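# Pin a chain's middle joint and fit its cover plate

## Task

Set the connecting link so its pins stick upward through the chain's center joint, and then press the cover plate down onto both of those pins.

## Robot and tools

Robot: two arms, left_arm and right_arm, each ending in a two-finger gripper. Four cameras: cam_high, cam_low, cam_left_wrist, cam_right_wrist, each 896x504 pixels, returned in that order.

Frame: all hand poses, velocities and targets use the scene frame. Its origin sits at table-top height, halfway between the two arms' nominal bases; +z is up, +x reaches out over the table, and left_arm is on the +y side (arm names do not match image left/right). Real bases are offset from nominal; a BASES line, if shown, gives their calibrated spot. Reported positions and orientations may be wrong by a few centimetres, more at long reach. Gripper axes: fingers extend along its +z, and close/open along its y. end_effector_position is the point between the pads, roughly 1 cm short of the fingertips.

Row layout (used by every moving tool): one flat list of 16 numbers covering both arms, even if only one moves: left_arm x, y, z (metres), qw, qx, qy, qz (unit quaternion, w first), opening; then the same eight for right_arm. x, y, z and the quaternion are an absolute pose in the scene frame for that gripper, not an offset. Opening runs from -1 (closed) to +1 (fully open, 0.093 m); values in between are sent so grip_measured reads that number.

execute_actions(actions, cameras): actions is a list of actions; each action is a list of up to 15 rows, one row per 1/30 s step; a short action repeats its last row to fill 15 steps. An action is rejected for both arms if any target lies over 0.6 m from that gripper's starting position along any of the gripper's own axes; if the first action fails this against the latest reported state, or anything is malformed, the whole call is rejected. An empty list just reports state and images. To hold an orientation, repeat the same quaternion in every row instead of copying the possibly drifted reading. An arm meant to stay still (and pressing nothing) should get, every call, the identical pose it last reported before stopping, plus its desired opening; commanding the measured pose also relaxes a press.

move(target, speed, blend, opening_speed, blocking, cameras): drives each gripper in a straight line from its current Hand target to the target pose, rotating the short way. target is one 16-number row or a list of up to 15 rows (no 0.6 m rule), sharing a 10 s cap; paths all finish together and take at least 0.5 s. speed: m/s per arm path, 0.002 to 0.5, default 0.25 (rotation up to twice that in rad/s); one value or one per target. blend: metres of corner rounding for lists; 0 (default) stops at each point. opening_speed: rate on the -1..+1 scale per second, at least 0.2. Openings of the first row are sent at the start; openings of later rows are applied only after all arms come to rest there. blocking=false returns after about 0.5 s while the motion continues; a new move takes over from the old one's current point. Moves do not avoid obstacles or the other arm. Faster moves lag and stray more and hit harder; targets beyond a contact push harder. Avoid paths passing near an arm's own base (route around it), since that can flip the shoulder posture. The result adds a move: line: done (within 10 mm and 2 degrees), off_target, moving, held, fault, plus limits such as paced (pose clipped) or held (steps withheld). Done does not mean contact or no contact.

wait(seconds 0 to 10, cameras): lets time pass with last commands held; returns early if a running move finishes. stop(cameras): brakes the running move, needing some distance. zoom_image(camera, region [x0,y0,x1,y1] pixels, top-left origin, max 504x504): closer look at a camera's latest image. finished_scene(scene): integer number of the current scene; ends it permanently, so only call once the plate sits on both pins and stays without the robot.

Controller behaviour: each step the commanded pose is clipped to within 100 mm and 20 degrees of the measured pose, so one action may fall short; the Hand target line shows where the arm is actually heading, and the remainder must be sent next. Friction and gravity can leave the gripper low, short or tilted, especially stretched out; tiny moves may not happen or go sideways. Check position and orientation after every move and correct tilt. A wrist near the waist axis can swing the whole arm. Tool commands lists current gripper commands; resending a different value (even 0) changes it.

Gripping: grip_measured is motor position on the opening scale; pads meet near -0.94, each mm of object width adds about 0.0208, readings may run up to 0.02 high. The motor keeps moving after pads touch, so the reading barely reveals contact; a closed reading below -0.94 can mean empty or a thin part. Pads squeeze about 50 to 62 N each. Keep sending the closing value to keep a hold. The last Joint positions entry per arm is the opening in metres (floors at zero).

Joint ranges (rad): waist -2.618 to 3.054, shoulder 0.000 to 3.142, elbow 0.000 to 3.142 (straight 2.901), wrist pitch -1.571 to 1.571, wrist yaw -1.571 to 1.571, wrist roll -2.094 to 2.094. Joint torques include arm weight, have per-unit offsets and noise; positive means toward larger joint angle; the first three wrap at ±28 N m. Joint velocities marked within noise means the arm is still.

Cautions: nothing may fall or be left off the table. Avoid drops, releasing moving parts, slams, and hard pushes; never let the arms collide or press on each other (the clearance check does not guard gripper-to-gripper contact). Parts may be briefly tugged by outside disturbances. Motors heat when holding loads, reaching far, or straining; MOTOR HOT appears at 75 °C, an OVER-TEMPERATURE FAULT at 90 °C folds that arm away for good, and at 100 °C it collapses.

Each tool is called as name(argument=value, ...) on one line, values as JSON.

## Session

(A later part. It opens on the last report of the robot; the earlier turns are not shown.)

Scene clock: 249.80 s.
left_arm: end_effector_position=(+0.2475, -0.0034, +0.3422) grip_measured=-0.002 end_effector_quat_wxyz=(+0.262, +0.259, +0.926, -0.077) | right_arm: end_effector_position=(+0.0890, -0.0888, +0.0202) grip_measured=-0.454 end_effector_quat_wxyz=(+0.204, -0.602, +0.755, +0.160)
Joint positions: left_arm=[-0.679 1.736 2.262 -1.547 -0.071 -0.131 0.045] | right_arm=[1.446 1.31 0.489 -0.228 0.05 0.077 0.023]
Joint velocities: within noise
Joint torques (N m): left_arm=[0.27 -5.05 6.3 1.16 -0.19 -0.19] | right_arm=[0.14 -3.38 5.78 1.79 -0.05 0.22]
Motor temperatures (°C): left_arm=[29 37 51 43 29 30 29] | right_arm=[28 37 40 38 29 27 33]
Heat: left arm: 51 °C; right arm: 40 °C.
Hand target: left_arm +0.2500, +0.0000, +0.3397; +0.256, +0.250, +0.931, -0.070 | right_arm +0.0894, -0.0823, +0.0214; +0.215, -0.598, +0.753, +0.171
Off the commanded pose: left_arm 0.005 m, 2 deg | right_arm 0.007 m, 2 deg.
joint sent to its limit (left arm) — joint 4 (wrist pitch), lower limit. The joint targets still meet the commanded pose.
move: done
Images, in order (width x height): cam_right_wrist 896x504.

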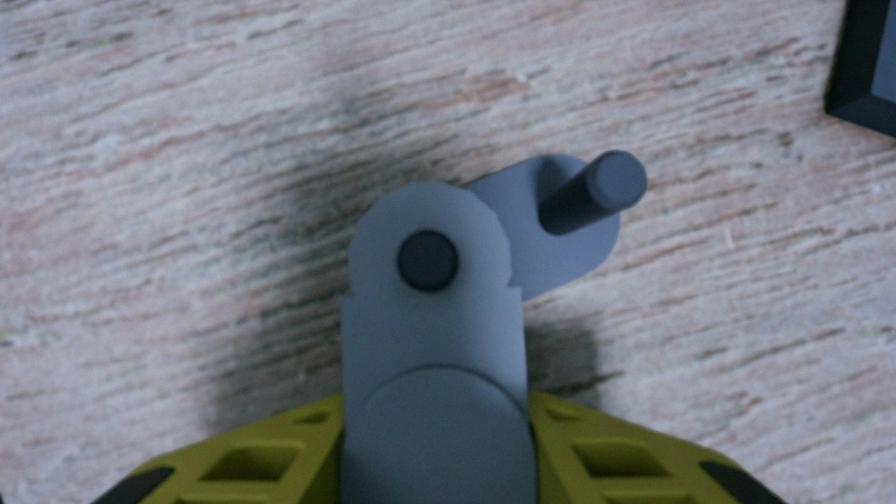

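move(target=[0.25,0.00,0.34,0.25,0.25,0.933,-0.067,0.0,0.0895,-0.0825,0.021,0.2150,-0.5978,0.7530,0.1707,-0.2], opening_speed=0.5, cameras=["cam_right_wrist"])

Scene clock: 251.93 s.
left_arm: end_effector_position=(+0.2475, -0.0034, +0.3422) grip_measured=-0.002 end_effector_quat_wxyz=(+0.262, +0.259, +0.926, -0.077) | right_arm: end_effector_position=(+0.0903, -0.0797, +0.0258) grip_measured=-0.203 end_effector_quat_wxyz=(+0.220, -0.598, +0.751, +0.175)
Joint positions: left_arm=[-0.679 1.736 2.262 -1.547 -0.071 -0.131 0.045] | right_arm=[1.446 1.31 0.489 -0.183 0.05 0.077 0.035]
Joint velocities: within noise
Joint torques (N m): left_arm=[0.28 -5.03 6.28 1.16 -0.19 -0.2] | right_arm=[0.13 -3.55 5.65 1.45 -0.05 0.22]
Motor temperatures (°C): left_arm=[29 37 51 43 29 30 29] | right_arm=[28 37 40 38 29 27 33]
Heat: left arm: 51 °C; right arm: 40 °C.
Hand target: left_arm +0.2500, +0.0000, +0.3397; +0.256, +0.250, +0.931, -0.070 | right_arm +0.0895, -0.0825, +0.0211; +0.215, -0.598, +0.753, +0.171
Off the commanded pose: left_arm 0.005 m, 2 deg | right_arm 0.006 m, 1 deg.
joint sent to its limit (left arm) — joint 4 (wrist pitch), lower limit. The joint targets still meet the commanded pose.
move: done
Images, in order (width x height): cam_right_wrist 896x504.

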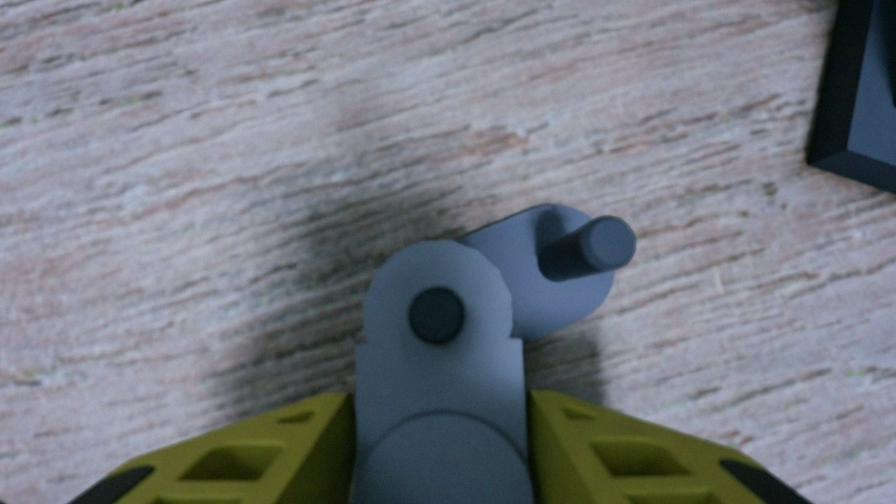

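move(target=[[0.25,0.00,0.34,0.25,0.25,0.933,-0.067,0.0,0.0905,-0.0800,0.028,0.2150,-0.5978,0.7530,0.1707,-0.1],[0.25,0.00,0.34,0.25,0.25,0.933,-0.067,0.0,0.0905,-0.0810,0.10,0.2150,-0.5978,0.7530,0.1707,-0.1],[0.25,0.00,0.34,0.25,0.25,0.933,-0.067,0.0,0.085,-0.13,0.18,0.2150,-0.5978,0.7530,0.1707,0.2]], speed=[0.05,0.06,0.15])

Scene clock: 256.40 s.
left_arm: end_effector_position=(+0.2475, -0.0034, +0.3422) grip_measured=-0.002 end_effector_quat_wxyz=(+0.262, +0.259, +0.926, -0.077) | right_arm: end_effector_position=(+0.0836, -0.1295, +0.1735) grip_measured=+0.197 end_effector_quat_wxyz=(+0.212, -0.600, +0.753, +0.168)
Joint positions: left_arm=[-0.679 1.736 2.262 -1.547 -0.071 -0.131 0.045] | right_arm=[1.446 0.964 0.924 -0.985 0.05 0.077 0.055]
Joint velocities: within noise
Joint torques (N m): left_arm=[0.29 -5.05 6.32 1.17 -0.19 -0.19] | right_arm=[-0.7 -2.18 8.84 1.27 -0.1 0.12]
Motor temperatures (°C): left_arm=[29 36 51 43 29 30 28] | right_arm=[28 37 40 37 29 27 33]
Heat: left arm: 51 °C; right arm: 40 °C.
Hand target: left_arm +0.2500, +0.0000, +0.3397; +0.256, +0.250, +0.931, -0.070 | right_arm +0.0849, -0.1300, +0.1799; +0.215, -0.598, +0.753, +0.171
Off the commanded pose: left_arm 0.005 m, 2 deg | right_arm 0.007 m, 1 deg.
joint sent to its limit (left arm) — joint 4 (wrist pitch), lower limit. The joint targets still meet the commanded pose.
move: done

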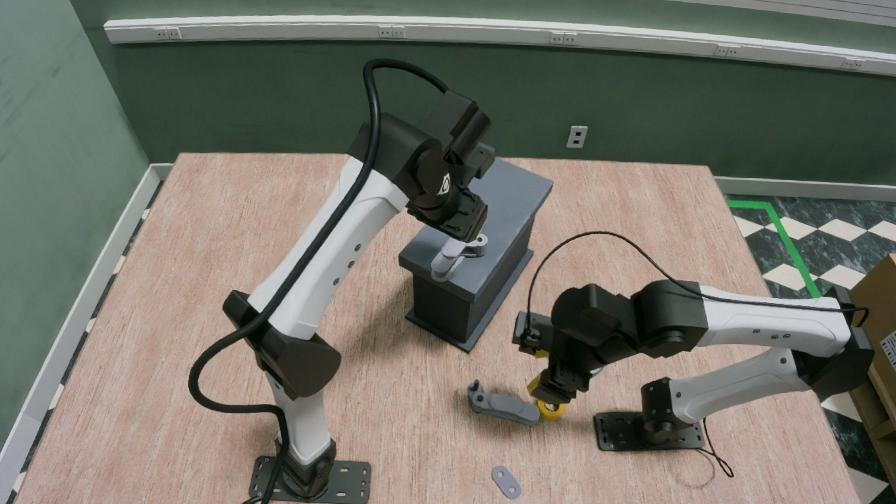

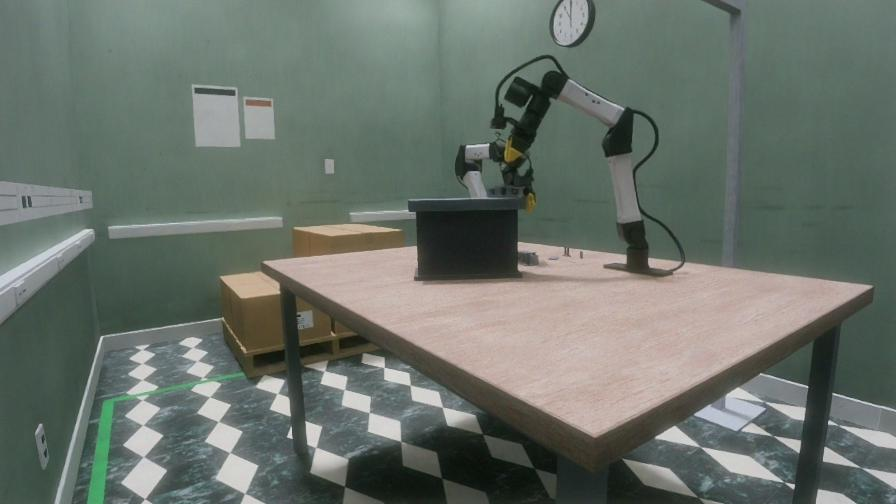

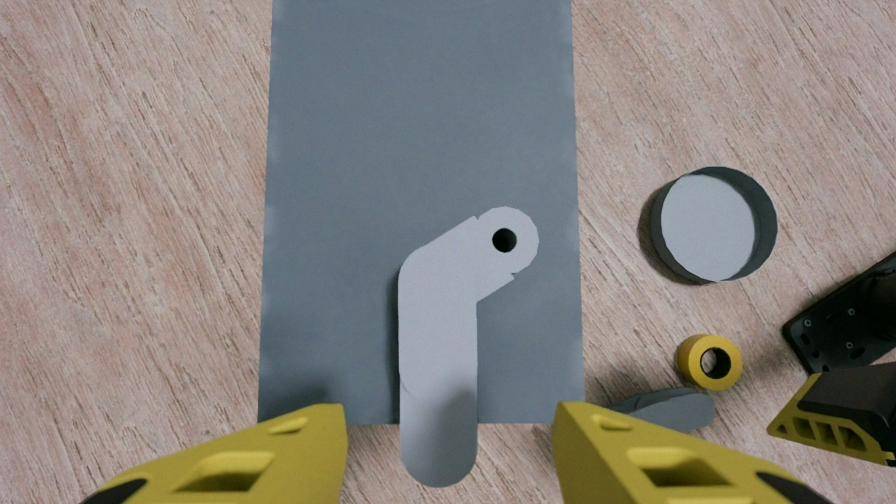

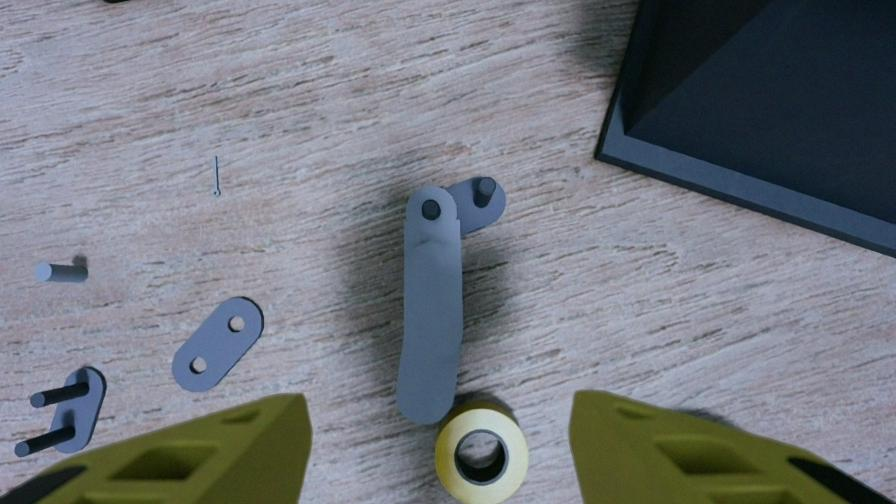

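move(target=[0.2645,-0.005,0.290,0.25,0.25,0.933,-0.067,0.0,0.085,-0.18,0.20,0.2150,-0.5978,0.7530,0.1707,0.2], speed=0.1, cameras=["cam_left_wrist"])

Scene clock: 260.20 s.
left_arm: end_effector_position=(+0.2650, -0.0090, +0.2827) grip_measured=-0.002 end_effector_quat_wxyz=(+0.237, +0.254, +0.936, -0.064) | right_arm: end_effector_position=(+0.0851, -0.1789, +0.1938) grip_measured=+0.197 end_effector_quat_wxyz=(+0.213, -0.597, +0.755, +0.167)
Joint positions: left_arm=[-0.661 1.697 1.955 -1.337 -0.071 -0.131 0.045] | right_arm=[1.377 0.798 0.957 -1.182 0.019 0.025 0.055]
Joint velocities: within noise
Joint torques (N m): left_arm=[0.29 -9.17 4.89 1.35 -0.11 -0.03] | right_arm=[-0.62 -0.09 8.59 1.29 -0.16 0.11]
Motor temperatures (°C): left_arm=[29 37 50 43 29 30 28] | right_arm=[28 37 41 37 29 27 33]
Heat: left arm: 50 °C; right arm: 41 °C.
Hand target: left_arm +0.2645, -0.0050, +0.2899; +0.250, +0.250, +0.933, -0.067 | right_arm +0.0850, -0.1800, +0.1999; +0.215, -0.598, +0.753, +0.171
Off the commanded pose: left_arm 0.008 m, 2 deg | right_arm 0.006 m, 1 deg.
move: done
Images, in order (width x height): cam_left_wrist 896x504.

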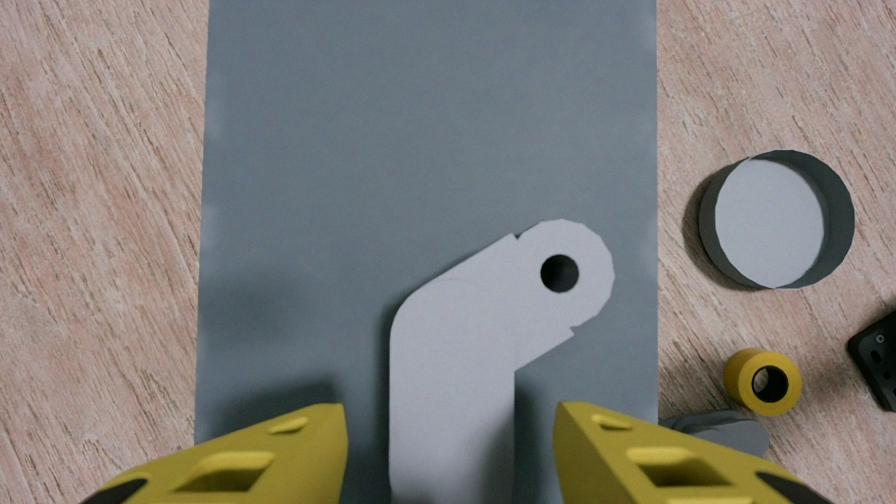

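move(target=[0.2645,-0.005,0.265,0.25,0.25,0.933,-0.067,0.0,0.085,-0.18,0.20,0.2150,-0.5978,0.7530,0.1707,0.2], speed=0.05, cameras=["cam_left_wrist"])

move(target=[0.2645,-0.005,0.258,0.25,0.25,0.933,-0.067,0.0,0.085,-0.18,0.20,0.2150,-0.5978,0.7530,0.1707,0.2], speed=0.04, cameras=["cam_left_wrist"])

Scene clock: 262.43 s.
left_arm: end_effector_position=(+0.2647, -0.0088, +0.2578) grip_measured=-0.002 end_effector_quat_wxyz=(+0.237, +0.254, +0.936, -0.064) | right_arm: end_effector_position=(+0.0850, -0.1791, +0.1937) grip_measured=+0.197 end_effector_quat_wxyz=(+0.213, -0.597, +0.755, +0.167)
Joint positions: left_arm=[-0.661 1.648 1.792 -1.223 -0.071 -0.131 0.045] | right_arm=[1.377 0.798 0.957 -1.183 0.019 0.025 0.055]
Joint velocities: within noise
Joint torques (N m): left_arm=[0.32 -9.06 5.18 1.32 -0.11 -0.03] | right_arm=[-0.62 -0.12 8.57 1.3 -0.16 0.08]
Motor temperatures (°C): left_arm=[29 37 50 43 29 30 28] | right_arm=[28 37 41 37 29 27 33]
Heat: left arm: 50 °C; right arm: 41 °C.
Hand target: left_arm +0.2644, -0.0050, +0.2649; +0.250, +0.250, +0.933, -0.067 | right_arm +0.0850, -0.1800, +0.1999; +0.215, -0.598, +0.753, +0.171
Off the commanded pose: left_arm 0.008 m, 2 deg | right_arm 0.006 m, 1 deg.
move: done
Images, in order (width x height): cam_left_wrist 896x504.

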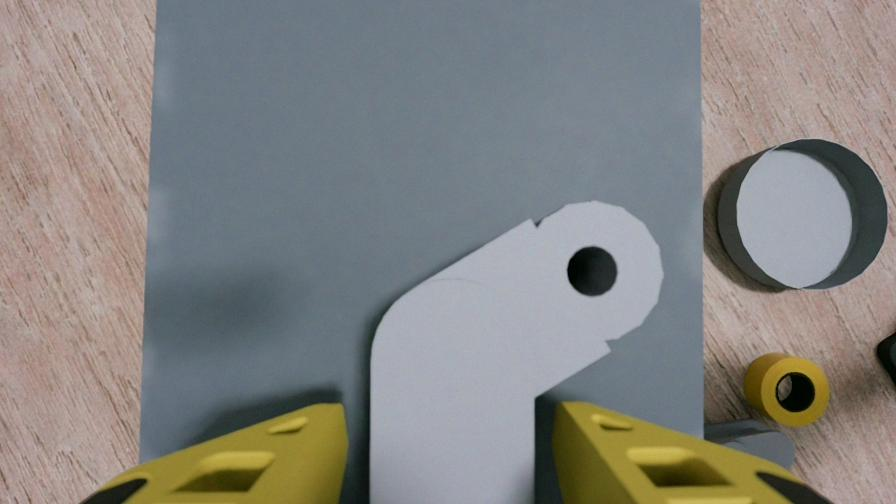

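Scene clock: 263.40 s.
left_arm: end_effector_position=(+0.2647, -0.0088, +0.2507) grip_measured=-0.002 end_effector_quat_wxyz=(+0.237, +0.254, +0.936, -0.064) | right_arm: end_effector_position=(+0.0850, -0.1792, +0.1936) grip_measured=+0.197 end_effector_quat_wxyz=(+0.213, -0.597, +0.755, +0.167)
Joint positions: left_arm=[-0.661 1.638 1.751 -1.192 -0.071 -0.131 0.045] | right_arm=[1.377 0.798 0.957 -1.183 0.019 0.025 0.055]
Joint velocities: within noise
Joint torques (N m): left_arm=[0.29 -9.06 5.23 1.36 -0.11 -0.03] | right_arm=[-0.64 -0.09 8.57 1.3 -0.16 0.07]
Motor temperatures (°C): left_arm=[29 37 50 43 29 30 28] | right_arm=[28 37 41 37 29 27 33]
Heat: left arm: 50 °C; right arm: 41 °C.
Hand target: left_arm +0.2645, -0.0050, +0.2579; +0.250, +0.250, +0.933, -0.067 | right_arm +0.0850, -0.1800, +0.1999; +0.215, -0.598, +0.753, +0.171
Off the commanded pose: left_arm 0.008 m, 2 deg | right_arm 0.006 m, 1 deg.
move: done
Images, in order (width x height): cam_left_wrist 896x504.

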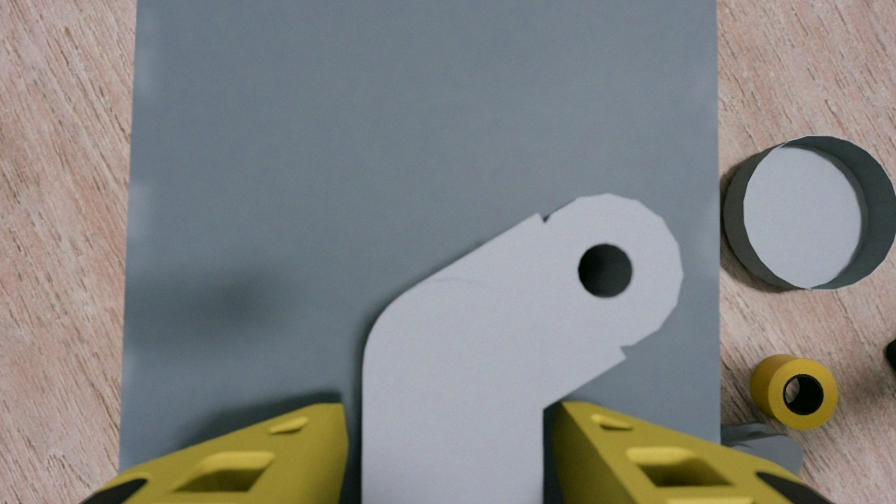

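move(target=[0.2605,-0.0025,0.255,0.25,0.25,0.933,-0.067,0.0,0.085,-0.18,0.20,0.2150,-0.5978,0.7530,0.1707,0.2], speed=0.04, cameras=["cam_left_wrist"])

move(target=[0.2605,-0.0025,0.255,0.25,0.25,0.933,-0.067,-0.7,0.085,-0.18,0.20,0.2150,-0.5978,0.7530,0.1707,0.2], opening_speed=0.6, cameras=["cam_left_wrist"])

Scene clock: 264.77 s.
left_arm: end_effector_position=(+0.2610, -0.0058, +0.2481) grip_measured=-0.002 end_effector_quat_wxyz=(+0.237, +0.254, +0.935, -0.064) | right_arm: end_effector_position=(+0.0850, -0.1792, +0.1936) grip_measured=+0.197 end_effector_quat_wxyz=(+0.213, -0.597, +0.755, +0.167)
Joint positions: left_arm=[-0.661 1.615 1.715 -1.179 -0.071 -0.131 0.045] | right_arm=[1.377 0.798 0.957 -1.183 0.019 0.025 0.055]
Joint velocities: within noise
Joint torques (N m): left_arm=[0.14 -8.8 5.24 1.33 -0.11 -0.05] | right_arm=[-0.61 -0.09 8.57 1.3 -0.15 0.08]
Motor temperatures (°C): left_arm=[29 38 50 43 29 30 28] | right_arm=[28 37 41 37 29 27 33]
Heat: left arm: 50 °C; right arm: 41 °C.
Hand target: left_arm +0.2605, -0.0026, +0.2550; +0.250, +0.250, +0.933, -0.067 | right_arm +0.0850, -0.1800, +0.1999; +0.215, -0.598, +0.753, +0.171
Off the commanded pose: left_arm 0.008 m, 2 deg | right_arm 0.006 m, 1 deg.
move: done
Images, in order (width x height): cam_left_wrist 896x504.

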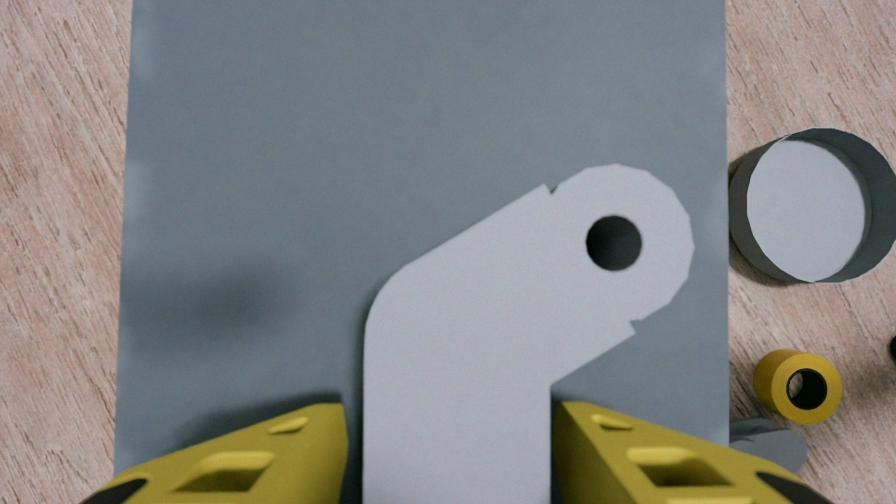

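Scene clock: 266.13 s.
left_arm: end_effector_position=(+0.2610, -0.0059, +0.2482) grip_measured=-0.459 end_effector_quat_wxyz=(+0.237, +0.254, +0.935, -0.064) | right_arm: end_effector_position=(+0.0850, -0.1792, +0.1936) grip_measured=+0.197 end_effector_quat_wxyz=(+0.213, -0.597, +0.755, +0.167)
Joint positions: left_arm=[-0.661 1.615 1.715 -1.178 -0.071 -0.131 0.023] | right_arm=[1.377 0.798 0.957 -1.183 0.019 0.025 0.055]
Joint velocities: within noise
Joint torques (N m): left_arm=[0.14 -8.83 5.24 1.35 -0.11 -0.05] | right_arm=[-0.64 -0.1 8.55 1.3 -0.16 0.07]
Motor temperatures (°C): left_arm=[29 38 50 43 29 30 29] | right_arm=[28 37 41 37 29 27 33]
Heat: left arm: 50 °C; right arm: 41 °C.
Hand target: left_arm +0.2605, -0.0025, +0.2549; +0.250, +0.250, +0.933, -0.067 | right_arm +0.0850, -0.1800, +0.1999; +0.215, -0.598, +0.753, +0.171
Off the commanded pose: left_arm 0.008 m, 2 deg | right_arm 0.006 m, 1 deg.
move: done
Images, in order (width x height): cam_left_wrist 896x504.

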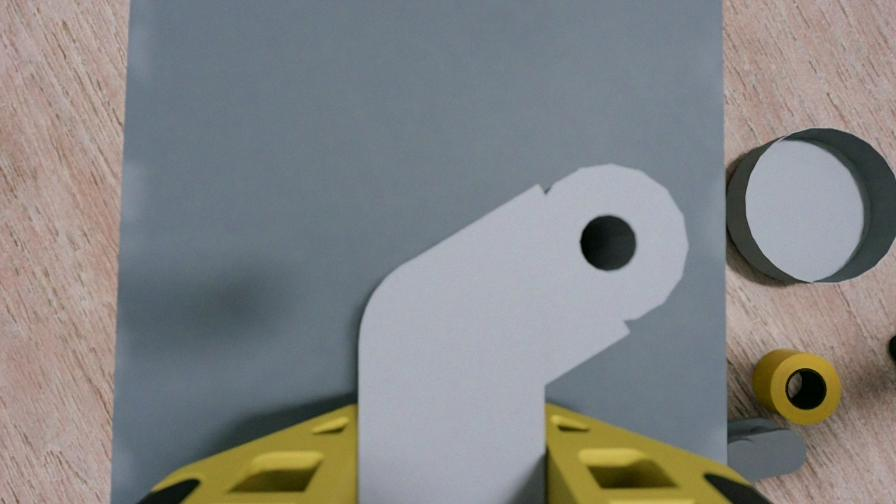

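move(target=[[0.2605,-0.0025,0.285,0.25,0.25,0.933,-0.067,-0.7,0.085,-0.18,0.20,0.2150,-0.5978,0.7530,0.1707,0.2],[0.245,0.012,0.345,0.25,0.25,0.933,-0.067,-0.7,0.085,-0.18,0.20,0.2150,-0.5978,0.7530,0.1707,0.2]], speed=[0.05,0.1])

Scene clock: 270.97 s.
left_arm: end_effector_position=(+0.2378, +0.0148, +0.3351) grip_measured=-0.459 end_effector_quat_wxyz=(+0.239, +0.252, +0.936, -0.064) | right_arm: end_effector_position=(+0.0850, -0.1792, +0.1936) grip_measured=+0.197 end_effector_quat_wxyz=(+0.213, -0.597, +0.755, +0.167)
Joint positions: left_arm=[-0.657 1.701 2.216 -1.591 -0.071 -0.131 0.023] | right_arm=[1.377 0.798 0.957 -1.183 0.019 0.025 0.055]
Joint velocities: within noise
Joint torques (N m): left_arm=[0.31 -5.56 7.23 1.43 -0.09 0.03] | right_arm=[-0.64 -0.12 8.58 1.3 -0.16 0.07]
Motor temperatures (°C): left_arm=[29 39 50 43 29 30 29] | right_arm=[28 36 41 37 29 27 33]
Heat: left arm: 50 °C; right arm: 41 °C.
Hand target: left_arm +0.2449, +0.0122, +0.3446; +0.260, +0.249, +0.930, -0.071 | right_arm +0.0850, -0.1800, +0.1999; +0.215, -0.598, +0.753, +0.171
Off the commanded pose: left_arm 0.013 m, 1 deg | right_arm 0.006 m, 1 deg.
joint read past its limit (left arm) — joint 4 (wrist pitch), lower limit.
joint sent to its limit (left arm) — joint 4 (wrist pitch), lower limit. The joint targets still meet the commanded pose.
move: off_target (left_arm)

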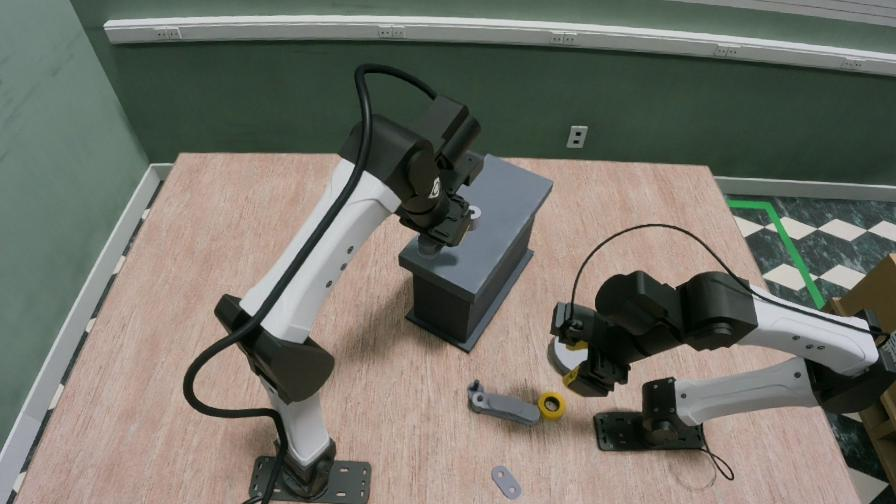

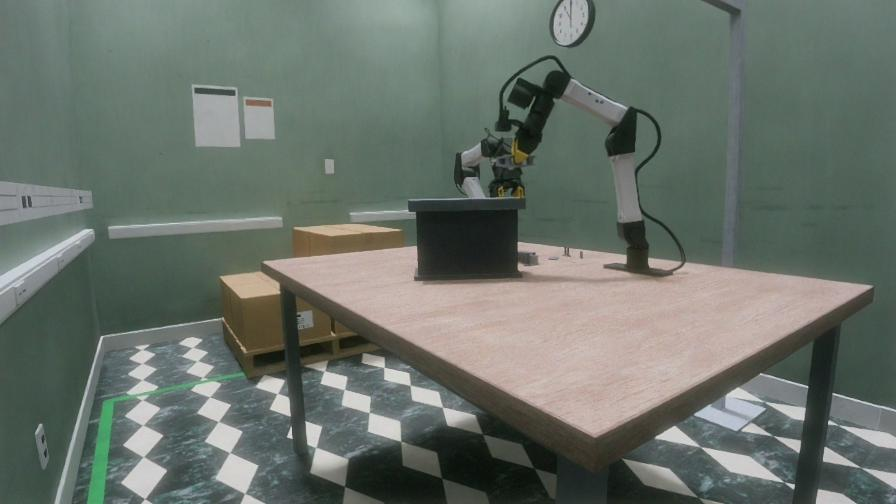

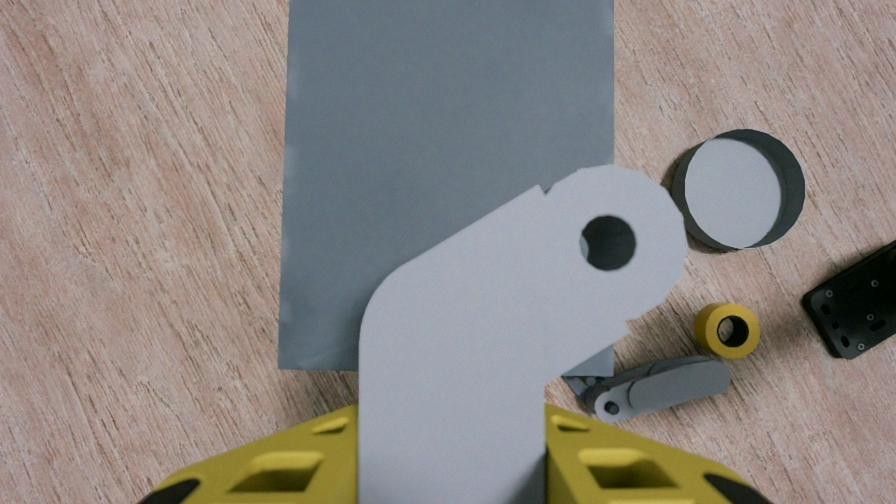

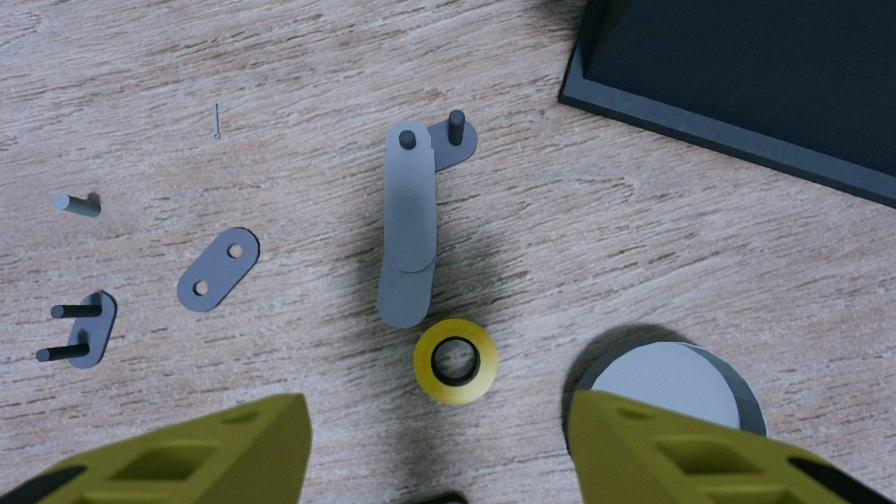

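move(target=[[0.19,0.03,0.335,0.2346,0.4082,0.8754,-0.1094,-0.7,0.085,-0.18,0.20,0.2150,-0.5978,0.7530,0.1707,0.2],[0.148,0.01,0.30,0.2120,0.5540,0.7912,-0.1485,-0.7,0.085,-0.18,0.20,0.2150,-0.5978,0.7530,0.1707,0.2],[0.146,-0.005,0.20,0.2120,0.5540,0.7912,-0.1485,-0.7,0.085,-0.18,0.20,0.2150,-0.5978,0.7530,0.1707,0.2]], speed=0.15, blend=0.02)

Scene clock: 275.33 s.
left_arm: end_effector_position=(+0.1422, +0.0029, +0.1872) grip_measured=-0.459 end_effector_quat_wxyz=(+0.177, +0.558, +0.799, -0.137) | right_arm: end_effector_position=(+0.0850, -0.1792, +0.1936) grip_measured=+0.197 end_effector_quat_wxyz=(+0.213, -0.597, +0.755, +0.167)
Joint positions: left_arm=[-0.727 1.293 1.21 -1.091 0.221 0.431 0.023] | right_arm=[1.377 0.798 0.957 -1.183 0.019 0.025 0.055]
Joint velocities: within noise
Joint torques (N m): left_arm=[-0.65 -6.34 6.31 1.49 0.21 -0.21] | right_arm=[-0.59 -0.1 8.58 1.3 -0.15 0.08]
Motor temperatures (°C): left_arm=[29 39 49 43 29 30 29] | right_arm=[28 36 41 37 29 27 32]
Heat: left arm: 49 °C; right arm: 41 °C.
Hand target: left_arm +0.1455, -0.0045, +0.2003; +0.211, +0.554, +0.791, -0.149 | right_arm +0.0850, -0.1800, +0.1999; +0.215, -0.598, +0.753, +0.171
Off the commanded pose: left_arm 0.016 m, 4 deg | right_arm 0.006 m, 1 deg.
move: off_target (left_arm)

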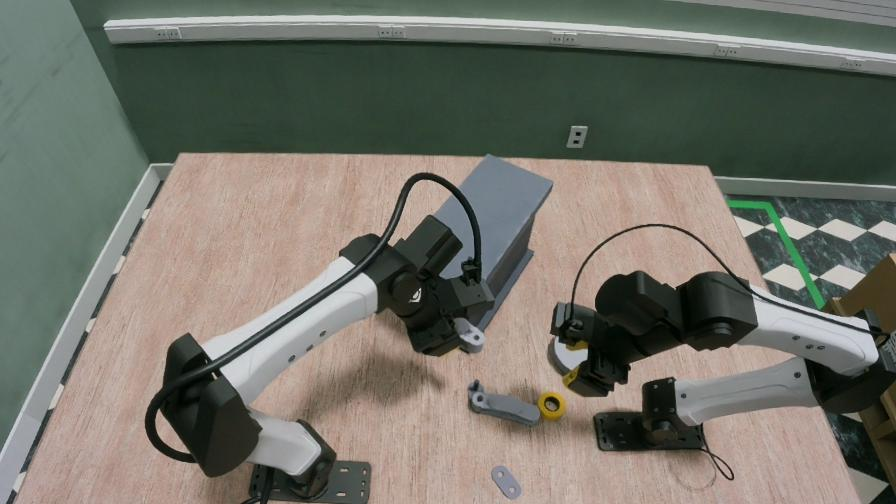

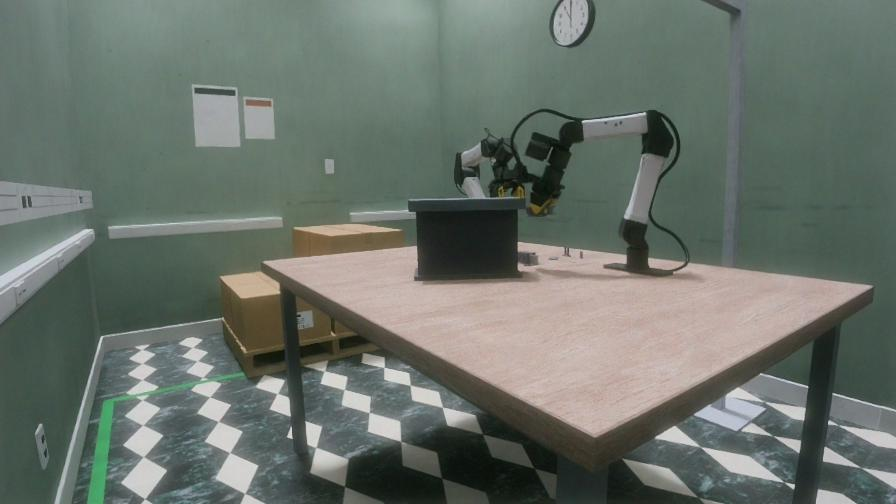

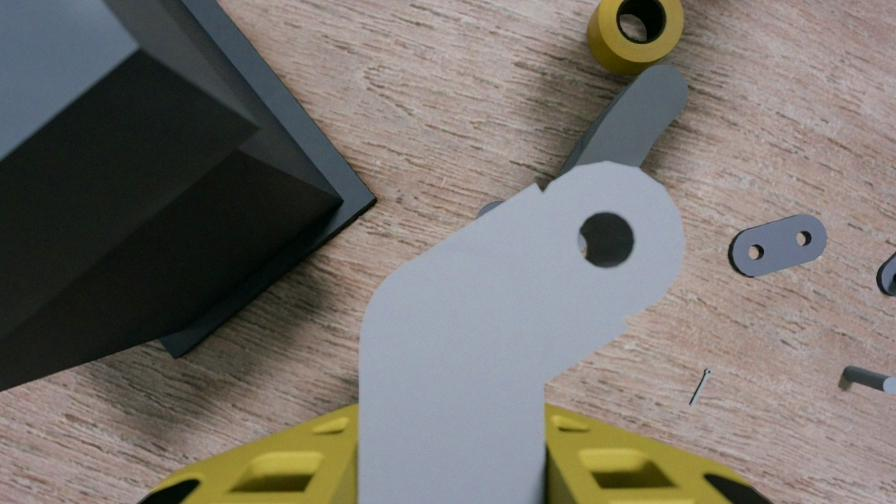

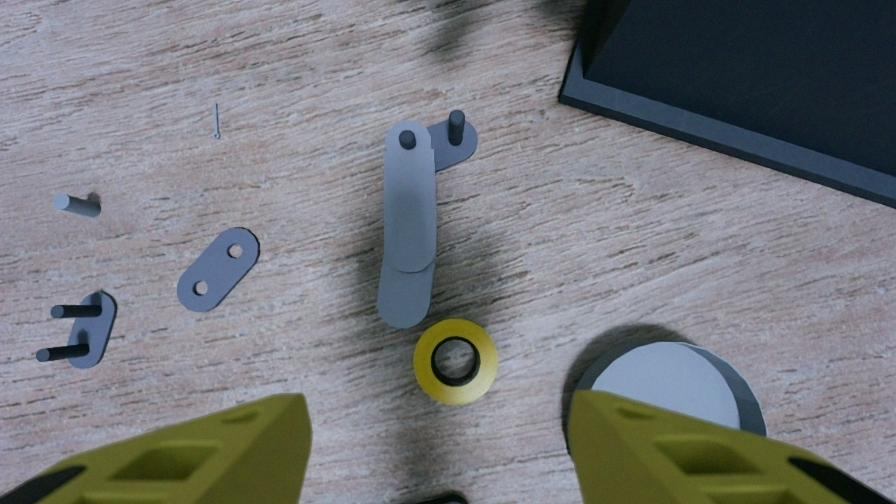

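move(target=[[0.148,-0.022,0.15,0.2209,0.5629,0.7821,-0.1504,-0.7,0.085,-0.18,0.20,0.2150,-0.5978,0.7530,0.1707,0.2],[0.148,-0.022,0.125,0.2209,0.5629,0.7821,-0.1504,-0.7,0.085,-0.18,0.20,0.2150,-0.5978,0.7530,0.1707,0.2]], speed=[0.12,0.06], blend=0.01)

Scene clock: 277.87 s.
left_arm: end_effector_position=(+0.1410, -0.0123, +0.1193) grip_measured=-0.459 end_effector_quat_wxyz=(+0.197, +0.567, +0.786, -0.145) | right_arm: end_effector_position=(+0.0850, -0.1792, +0.1936) grip_measured=+0.197 end_effector_quat_wxyz=(+0.213, -0.597, +0.755, +0.167)
Joint positions: left_arm=[-0.769 1.29 0.919 -0.753 0.217 0.414 0.023] | right_arm=[1.377 0.798 0.957 -1.183 0.019 0.025 0.055]
Joint velocities: within noise
Joint torques (N m): left_arm=[-0.68 -3.7 6.6 1.6 0.12 -0.2] | right_arm=[-0.62 -0.09 8.57 1.3 -0.15 0.08]
Motor temperatures (°C): left_arm=[29 38 49 43 29 30 29] | right_arm=[28 36 41 37 29 27 32]
Heat: left arm: 49 °C; right arm: 41 °C.
Hand target: left_arm +0.1476, -0.0215, +0.1254; +0.220, +0.563, +0.782, -0.151 | right_arm +0.0850, -0.1800, +0.1999; +0.215, -0.598, +0.753, +0.171
Off the commanded pose: left_arm 0.013 m, 3 deg | right_arm 0.006 m, 1 deg.
move: off_target (left_arm)

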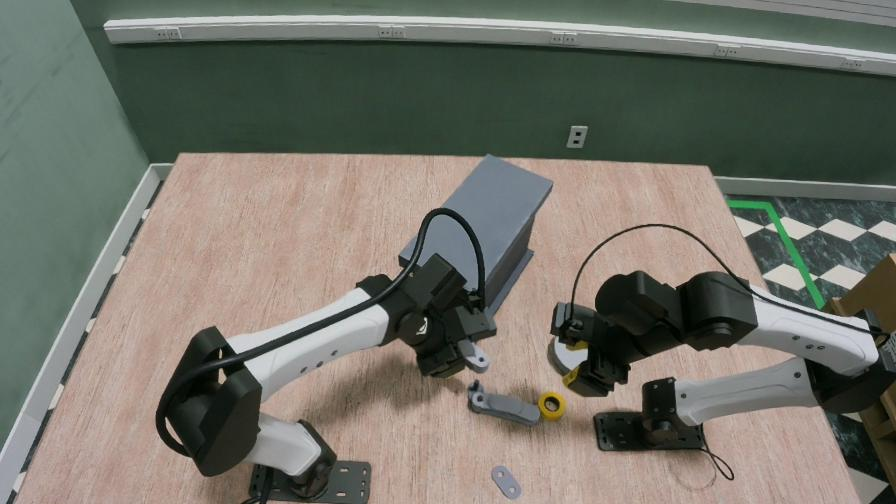

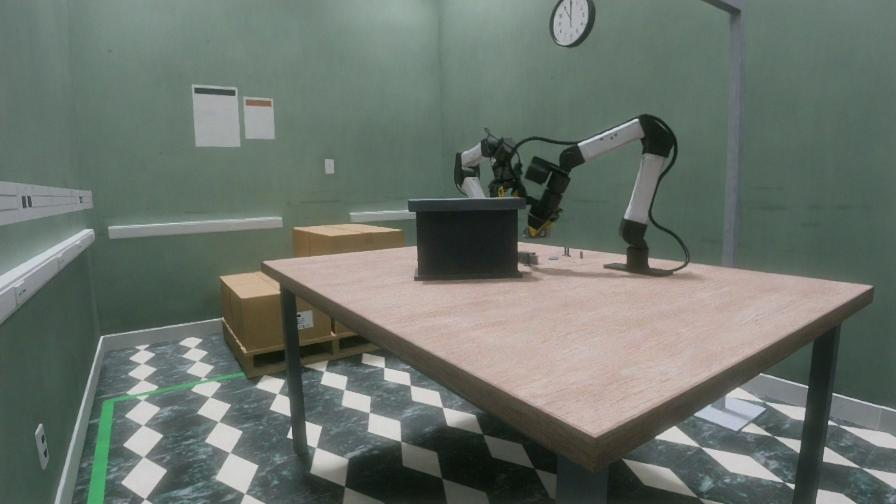

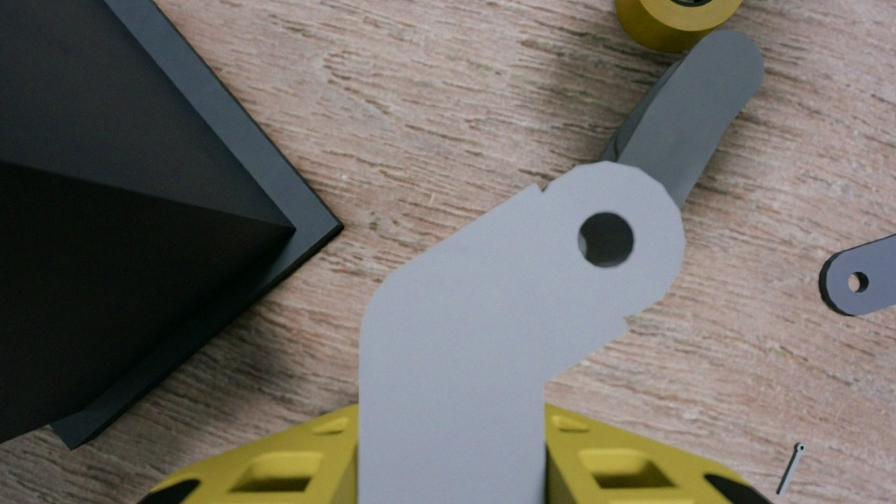

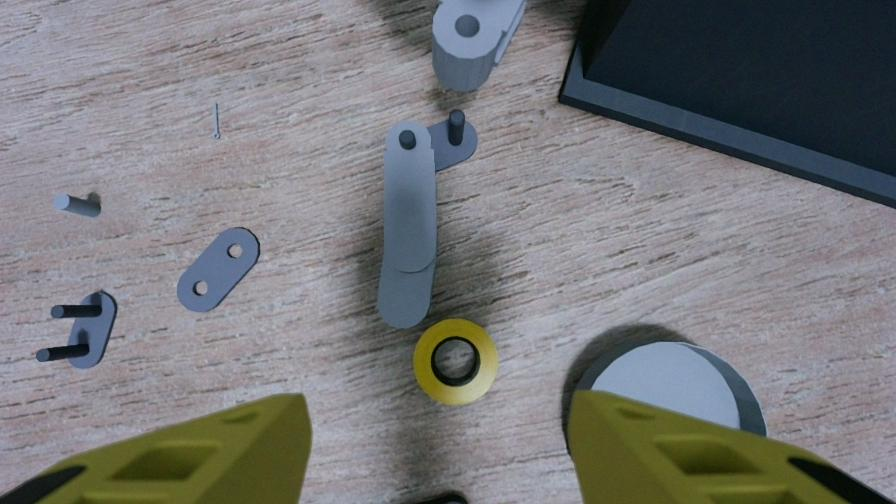

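move(target=[[0.146,-0.0215,0.085,0.2209,0.5629,0.7821,-0.1504,-0.7,0.085,-0.18,0.20,0.2150,-0.5978,0.7530,0.1707,0.2]], speed=[0.06], cameras=["cam_left_wrist","cam_right_wrist"])

zoom_image(camera="cam_right_wrist", region=[380, 20, 560, 180])

Scene clock: 280.30 s.
left_arm: end_effector_position=(+0.1388, -0.0117, +0.0802) grip_measured=-0.459 end_effector_quat_wxyz=(+0.198, +0.567, +0.786, -0.145) | right_arm: end_effector_position=(+0.0850, -0.1792, +0.1936) grip_measured=+0.197 end_effector_quat_wxyz=(+0.213, -0.597, +0.755, +0.167)
Joint positions: left_arm=[-0.774 1.315 0.777 -0.582 0.215 0.41 0.023] | right_arm=[1.377 0.798 0.957 -1.183 0.019 0.025 0.055]
Joint velocities: within noise
Joint torques (N m): left_arm=[-0.66 -3.47 6.48 1.63 0.11 -0.21] | right_arm=[-0.62 -0.09 8.58 1.3 -0.16 0.07]
Motor temperatures (°C): left_arm=[29 38 49 43 29 30 29] | right_arm=[28 36 42 37 29 27 32]
Heat: left arm: 49 °C; right arm: 42 °C.
Hand target: left_arm +0.1456, -0.0210, +0.0855; +0.220, +0.563, +0.782, -0.151 | right_arm +0.0850, -0.1800, +0.1999; +0.215, -0.598, +0.753, +0.171
Off the commanded pose: left_arm 0.013 m, 3 deg | right_arm 0.006 m, 1 deg.
move: off_target (left_arm)
Images, in order (width x height): cam_left_wrist 896x504, cam_right_wrist 896x504.

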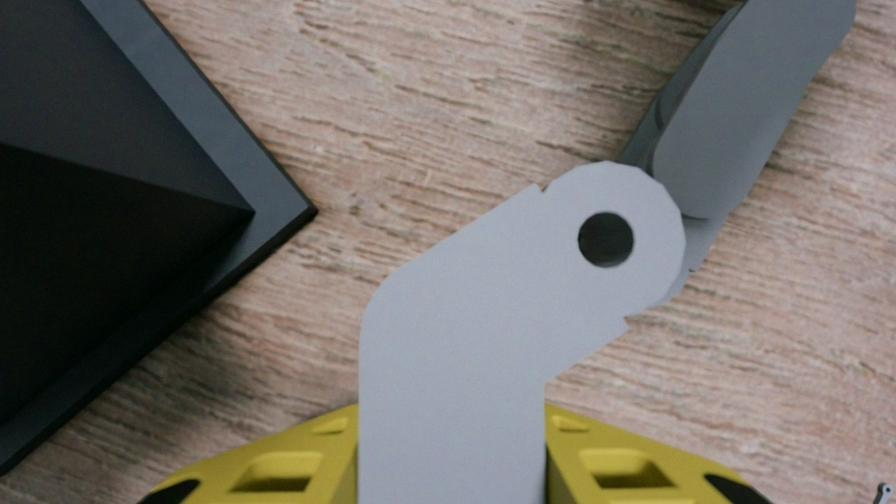

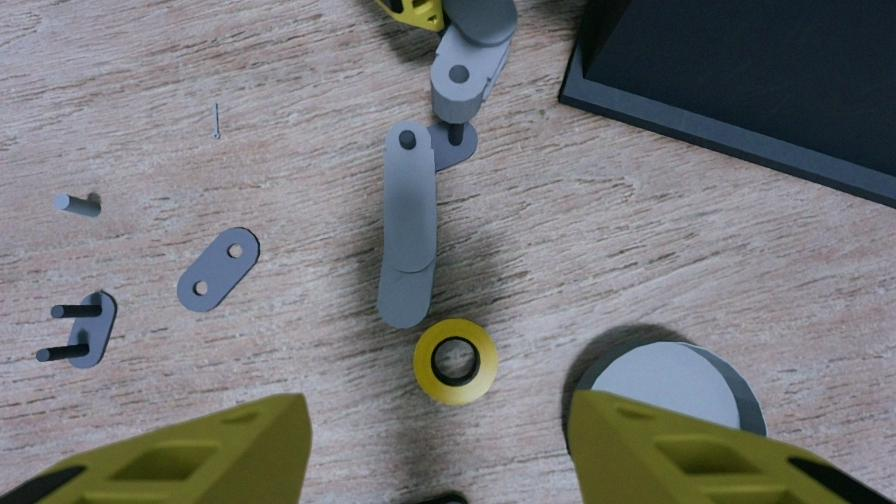

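Scaled by 2.800 from the camera's 896x504 image, which has a finer 1280x720 frame.

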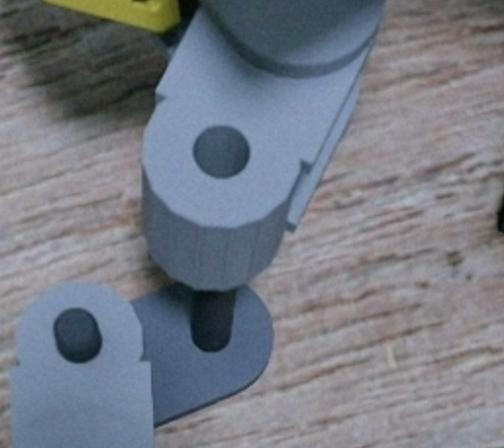

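move(target=[[0.146,-0.0215,0.076,0.2209,0.5629,0.7821,-0.1504,-0.7,0.085,-0.18,0.20,0.2150,-0.5978,0.7530,0.1707,0.2]], speed=[0.04], cameras=["cam_left_wrist","cam_right_wrist"])

zoom_image(camera="cam_right_wrist", region=[380, 20, 560, 180])

Scene clock: 282.27 s.
left_arm: end_effector_position=(+0.1390, -0.0120, +0.0715) grip_measured=-0.459 end_effector_quat_wxyz=(+0.199, +0.567, +0.786, -0.145) | right_arm: end_effector_position=(+0.0850, -0.1792, +0.1936) grip_measured=+0.197 end_effector_quat_wxyz=(+0.213, -0.597, +0.755, +0.167)
Joint positions: left_arm=[-0.774 1.328 0.75 -0.541 0.215 0.41 0.023] | right_arm=[1.377 0.798 0.957 -1.183 0.019 0.025 0.055]
Joint velocities: within noise
Joint torques (N m): left_arm=[-0.66 -3.52 6.31 1.61 0.11 -0.2] | right_arm=[-0.62 -0.1 8.58 1.3 -0.15 0.08]
Motor temperatures (°C): left_arm=[29 38 49 43 29 30 29] | right_arm=[28 36 42 37 29 27 32]
Heat: left arm: 49 °C; right arm: 42 °C.
Hand target: left_arm +0.1456, -0.0210, +0.0766; +0.220, +0.563, +0.782, -0.151 | right_arm +0.0850, -0.1800, +0.1999; +0.215, -0.598, +0.753, +0.171
Off the commanded pose: left_arm 0.013 m, 3 deg | right_arm 0.006 m, 1 deg.
move: off_target (left_arm)
Images, in order (width x height): cam_left_wrist 896x504, cam_right_wrist 896x504.

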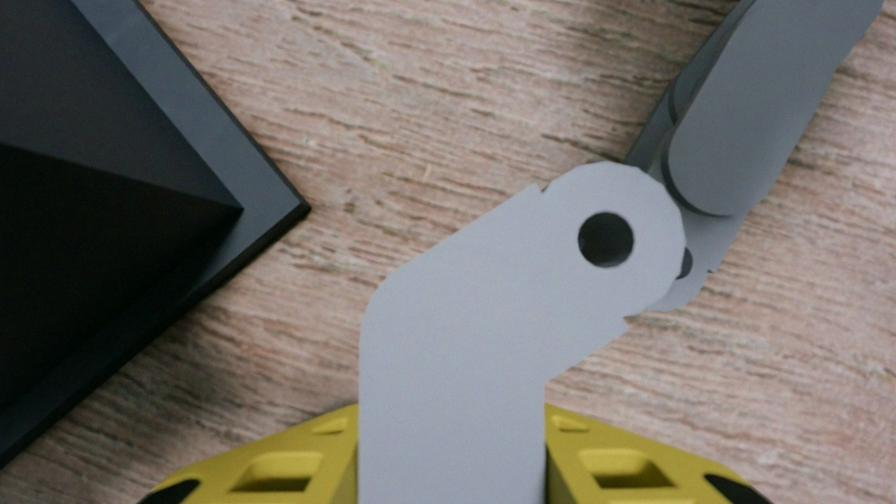

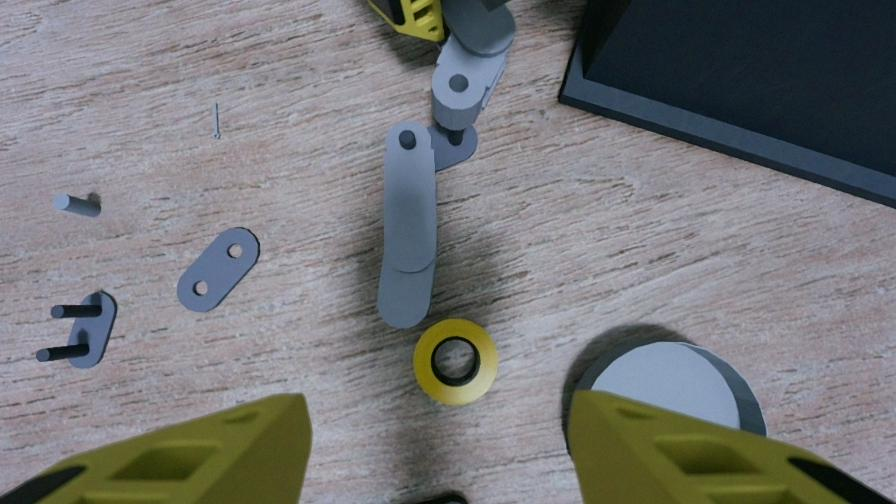

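Scaled by 2.800 from the camera's 896x504 image, which has a finer 1280x720 frame.

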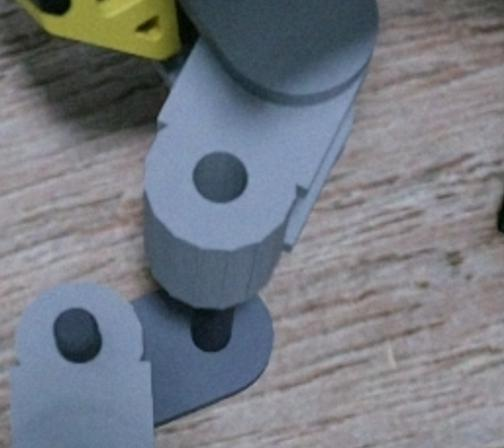

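zoom_image(camera="cam_left_wrist", region=[520, 140, 740, 340])

Scaled by 2.291 from the camera's 896x504 image, which has a finer 1280x720 frame.

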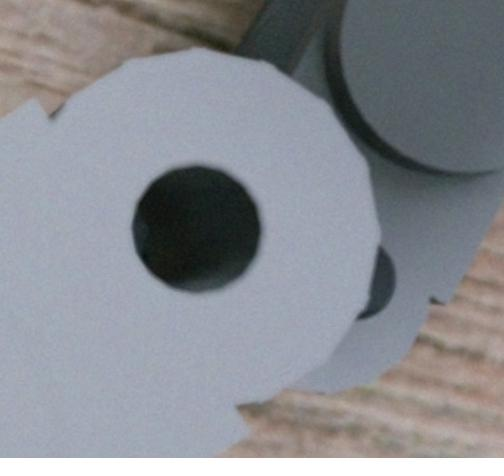

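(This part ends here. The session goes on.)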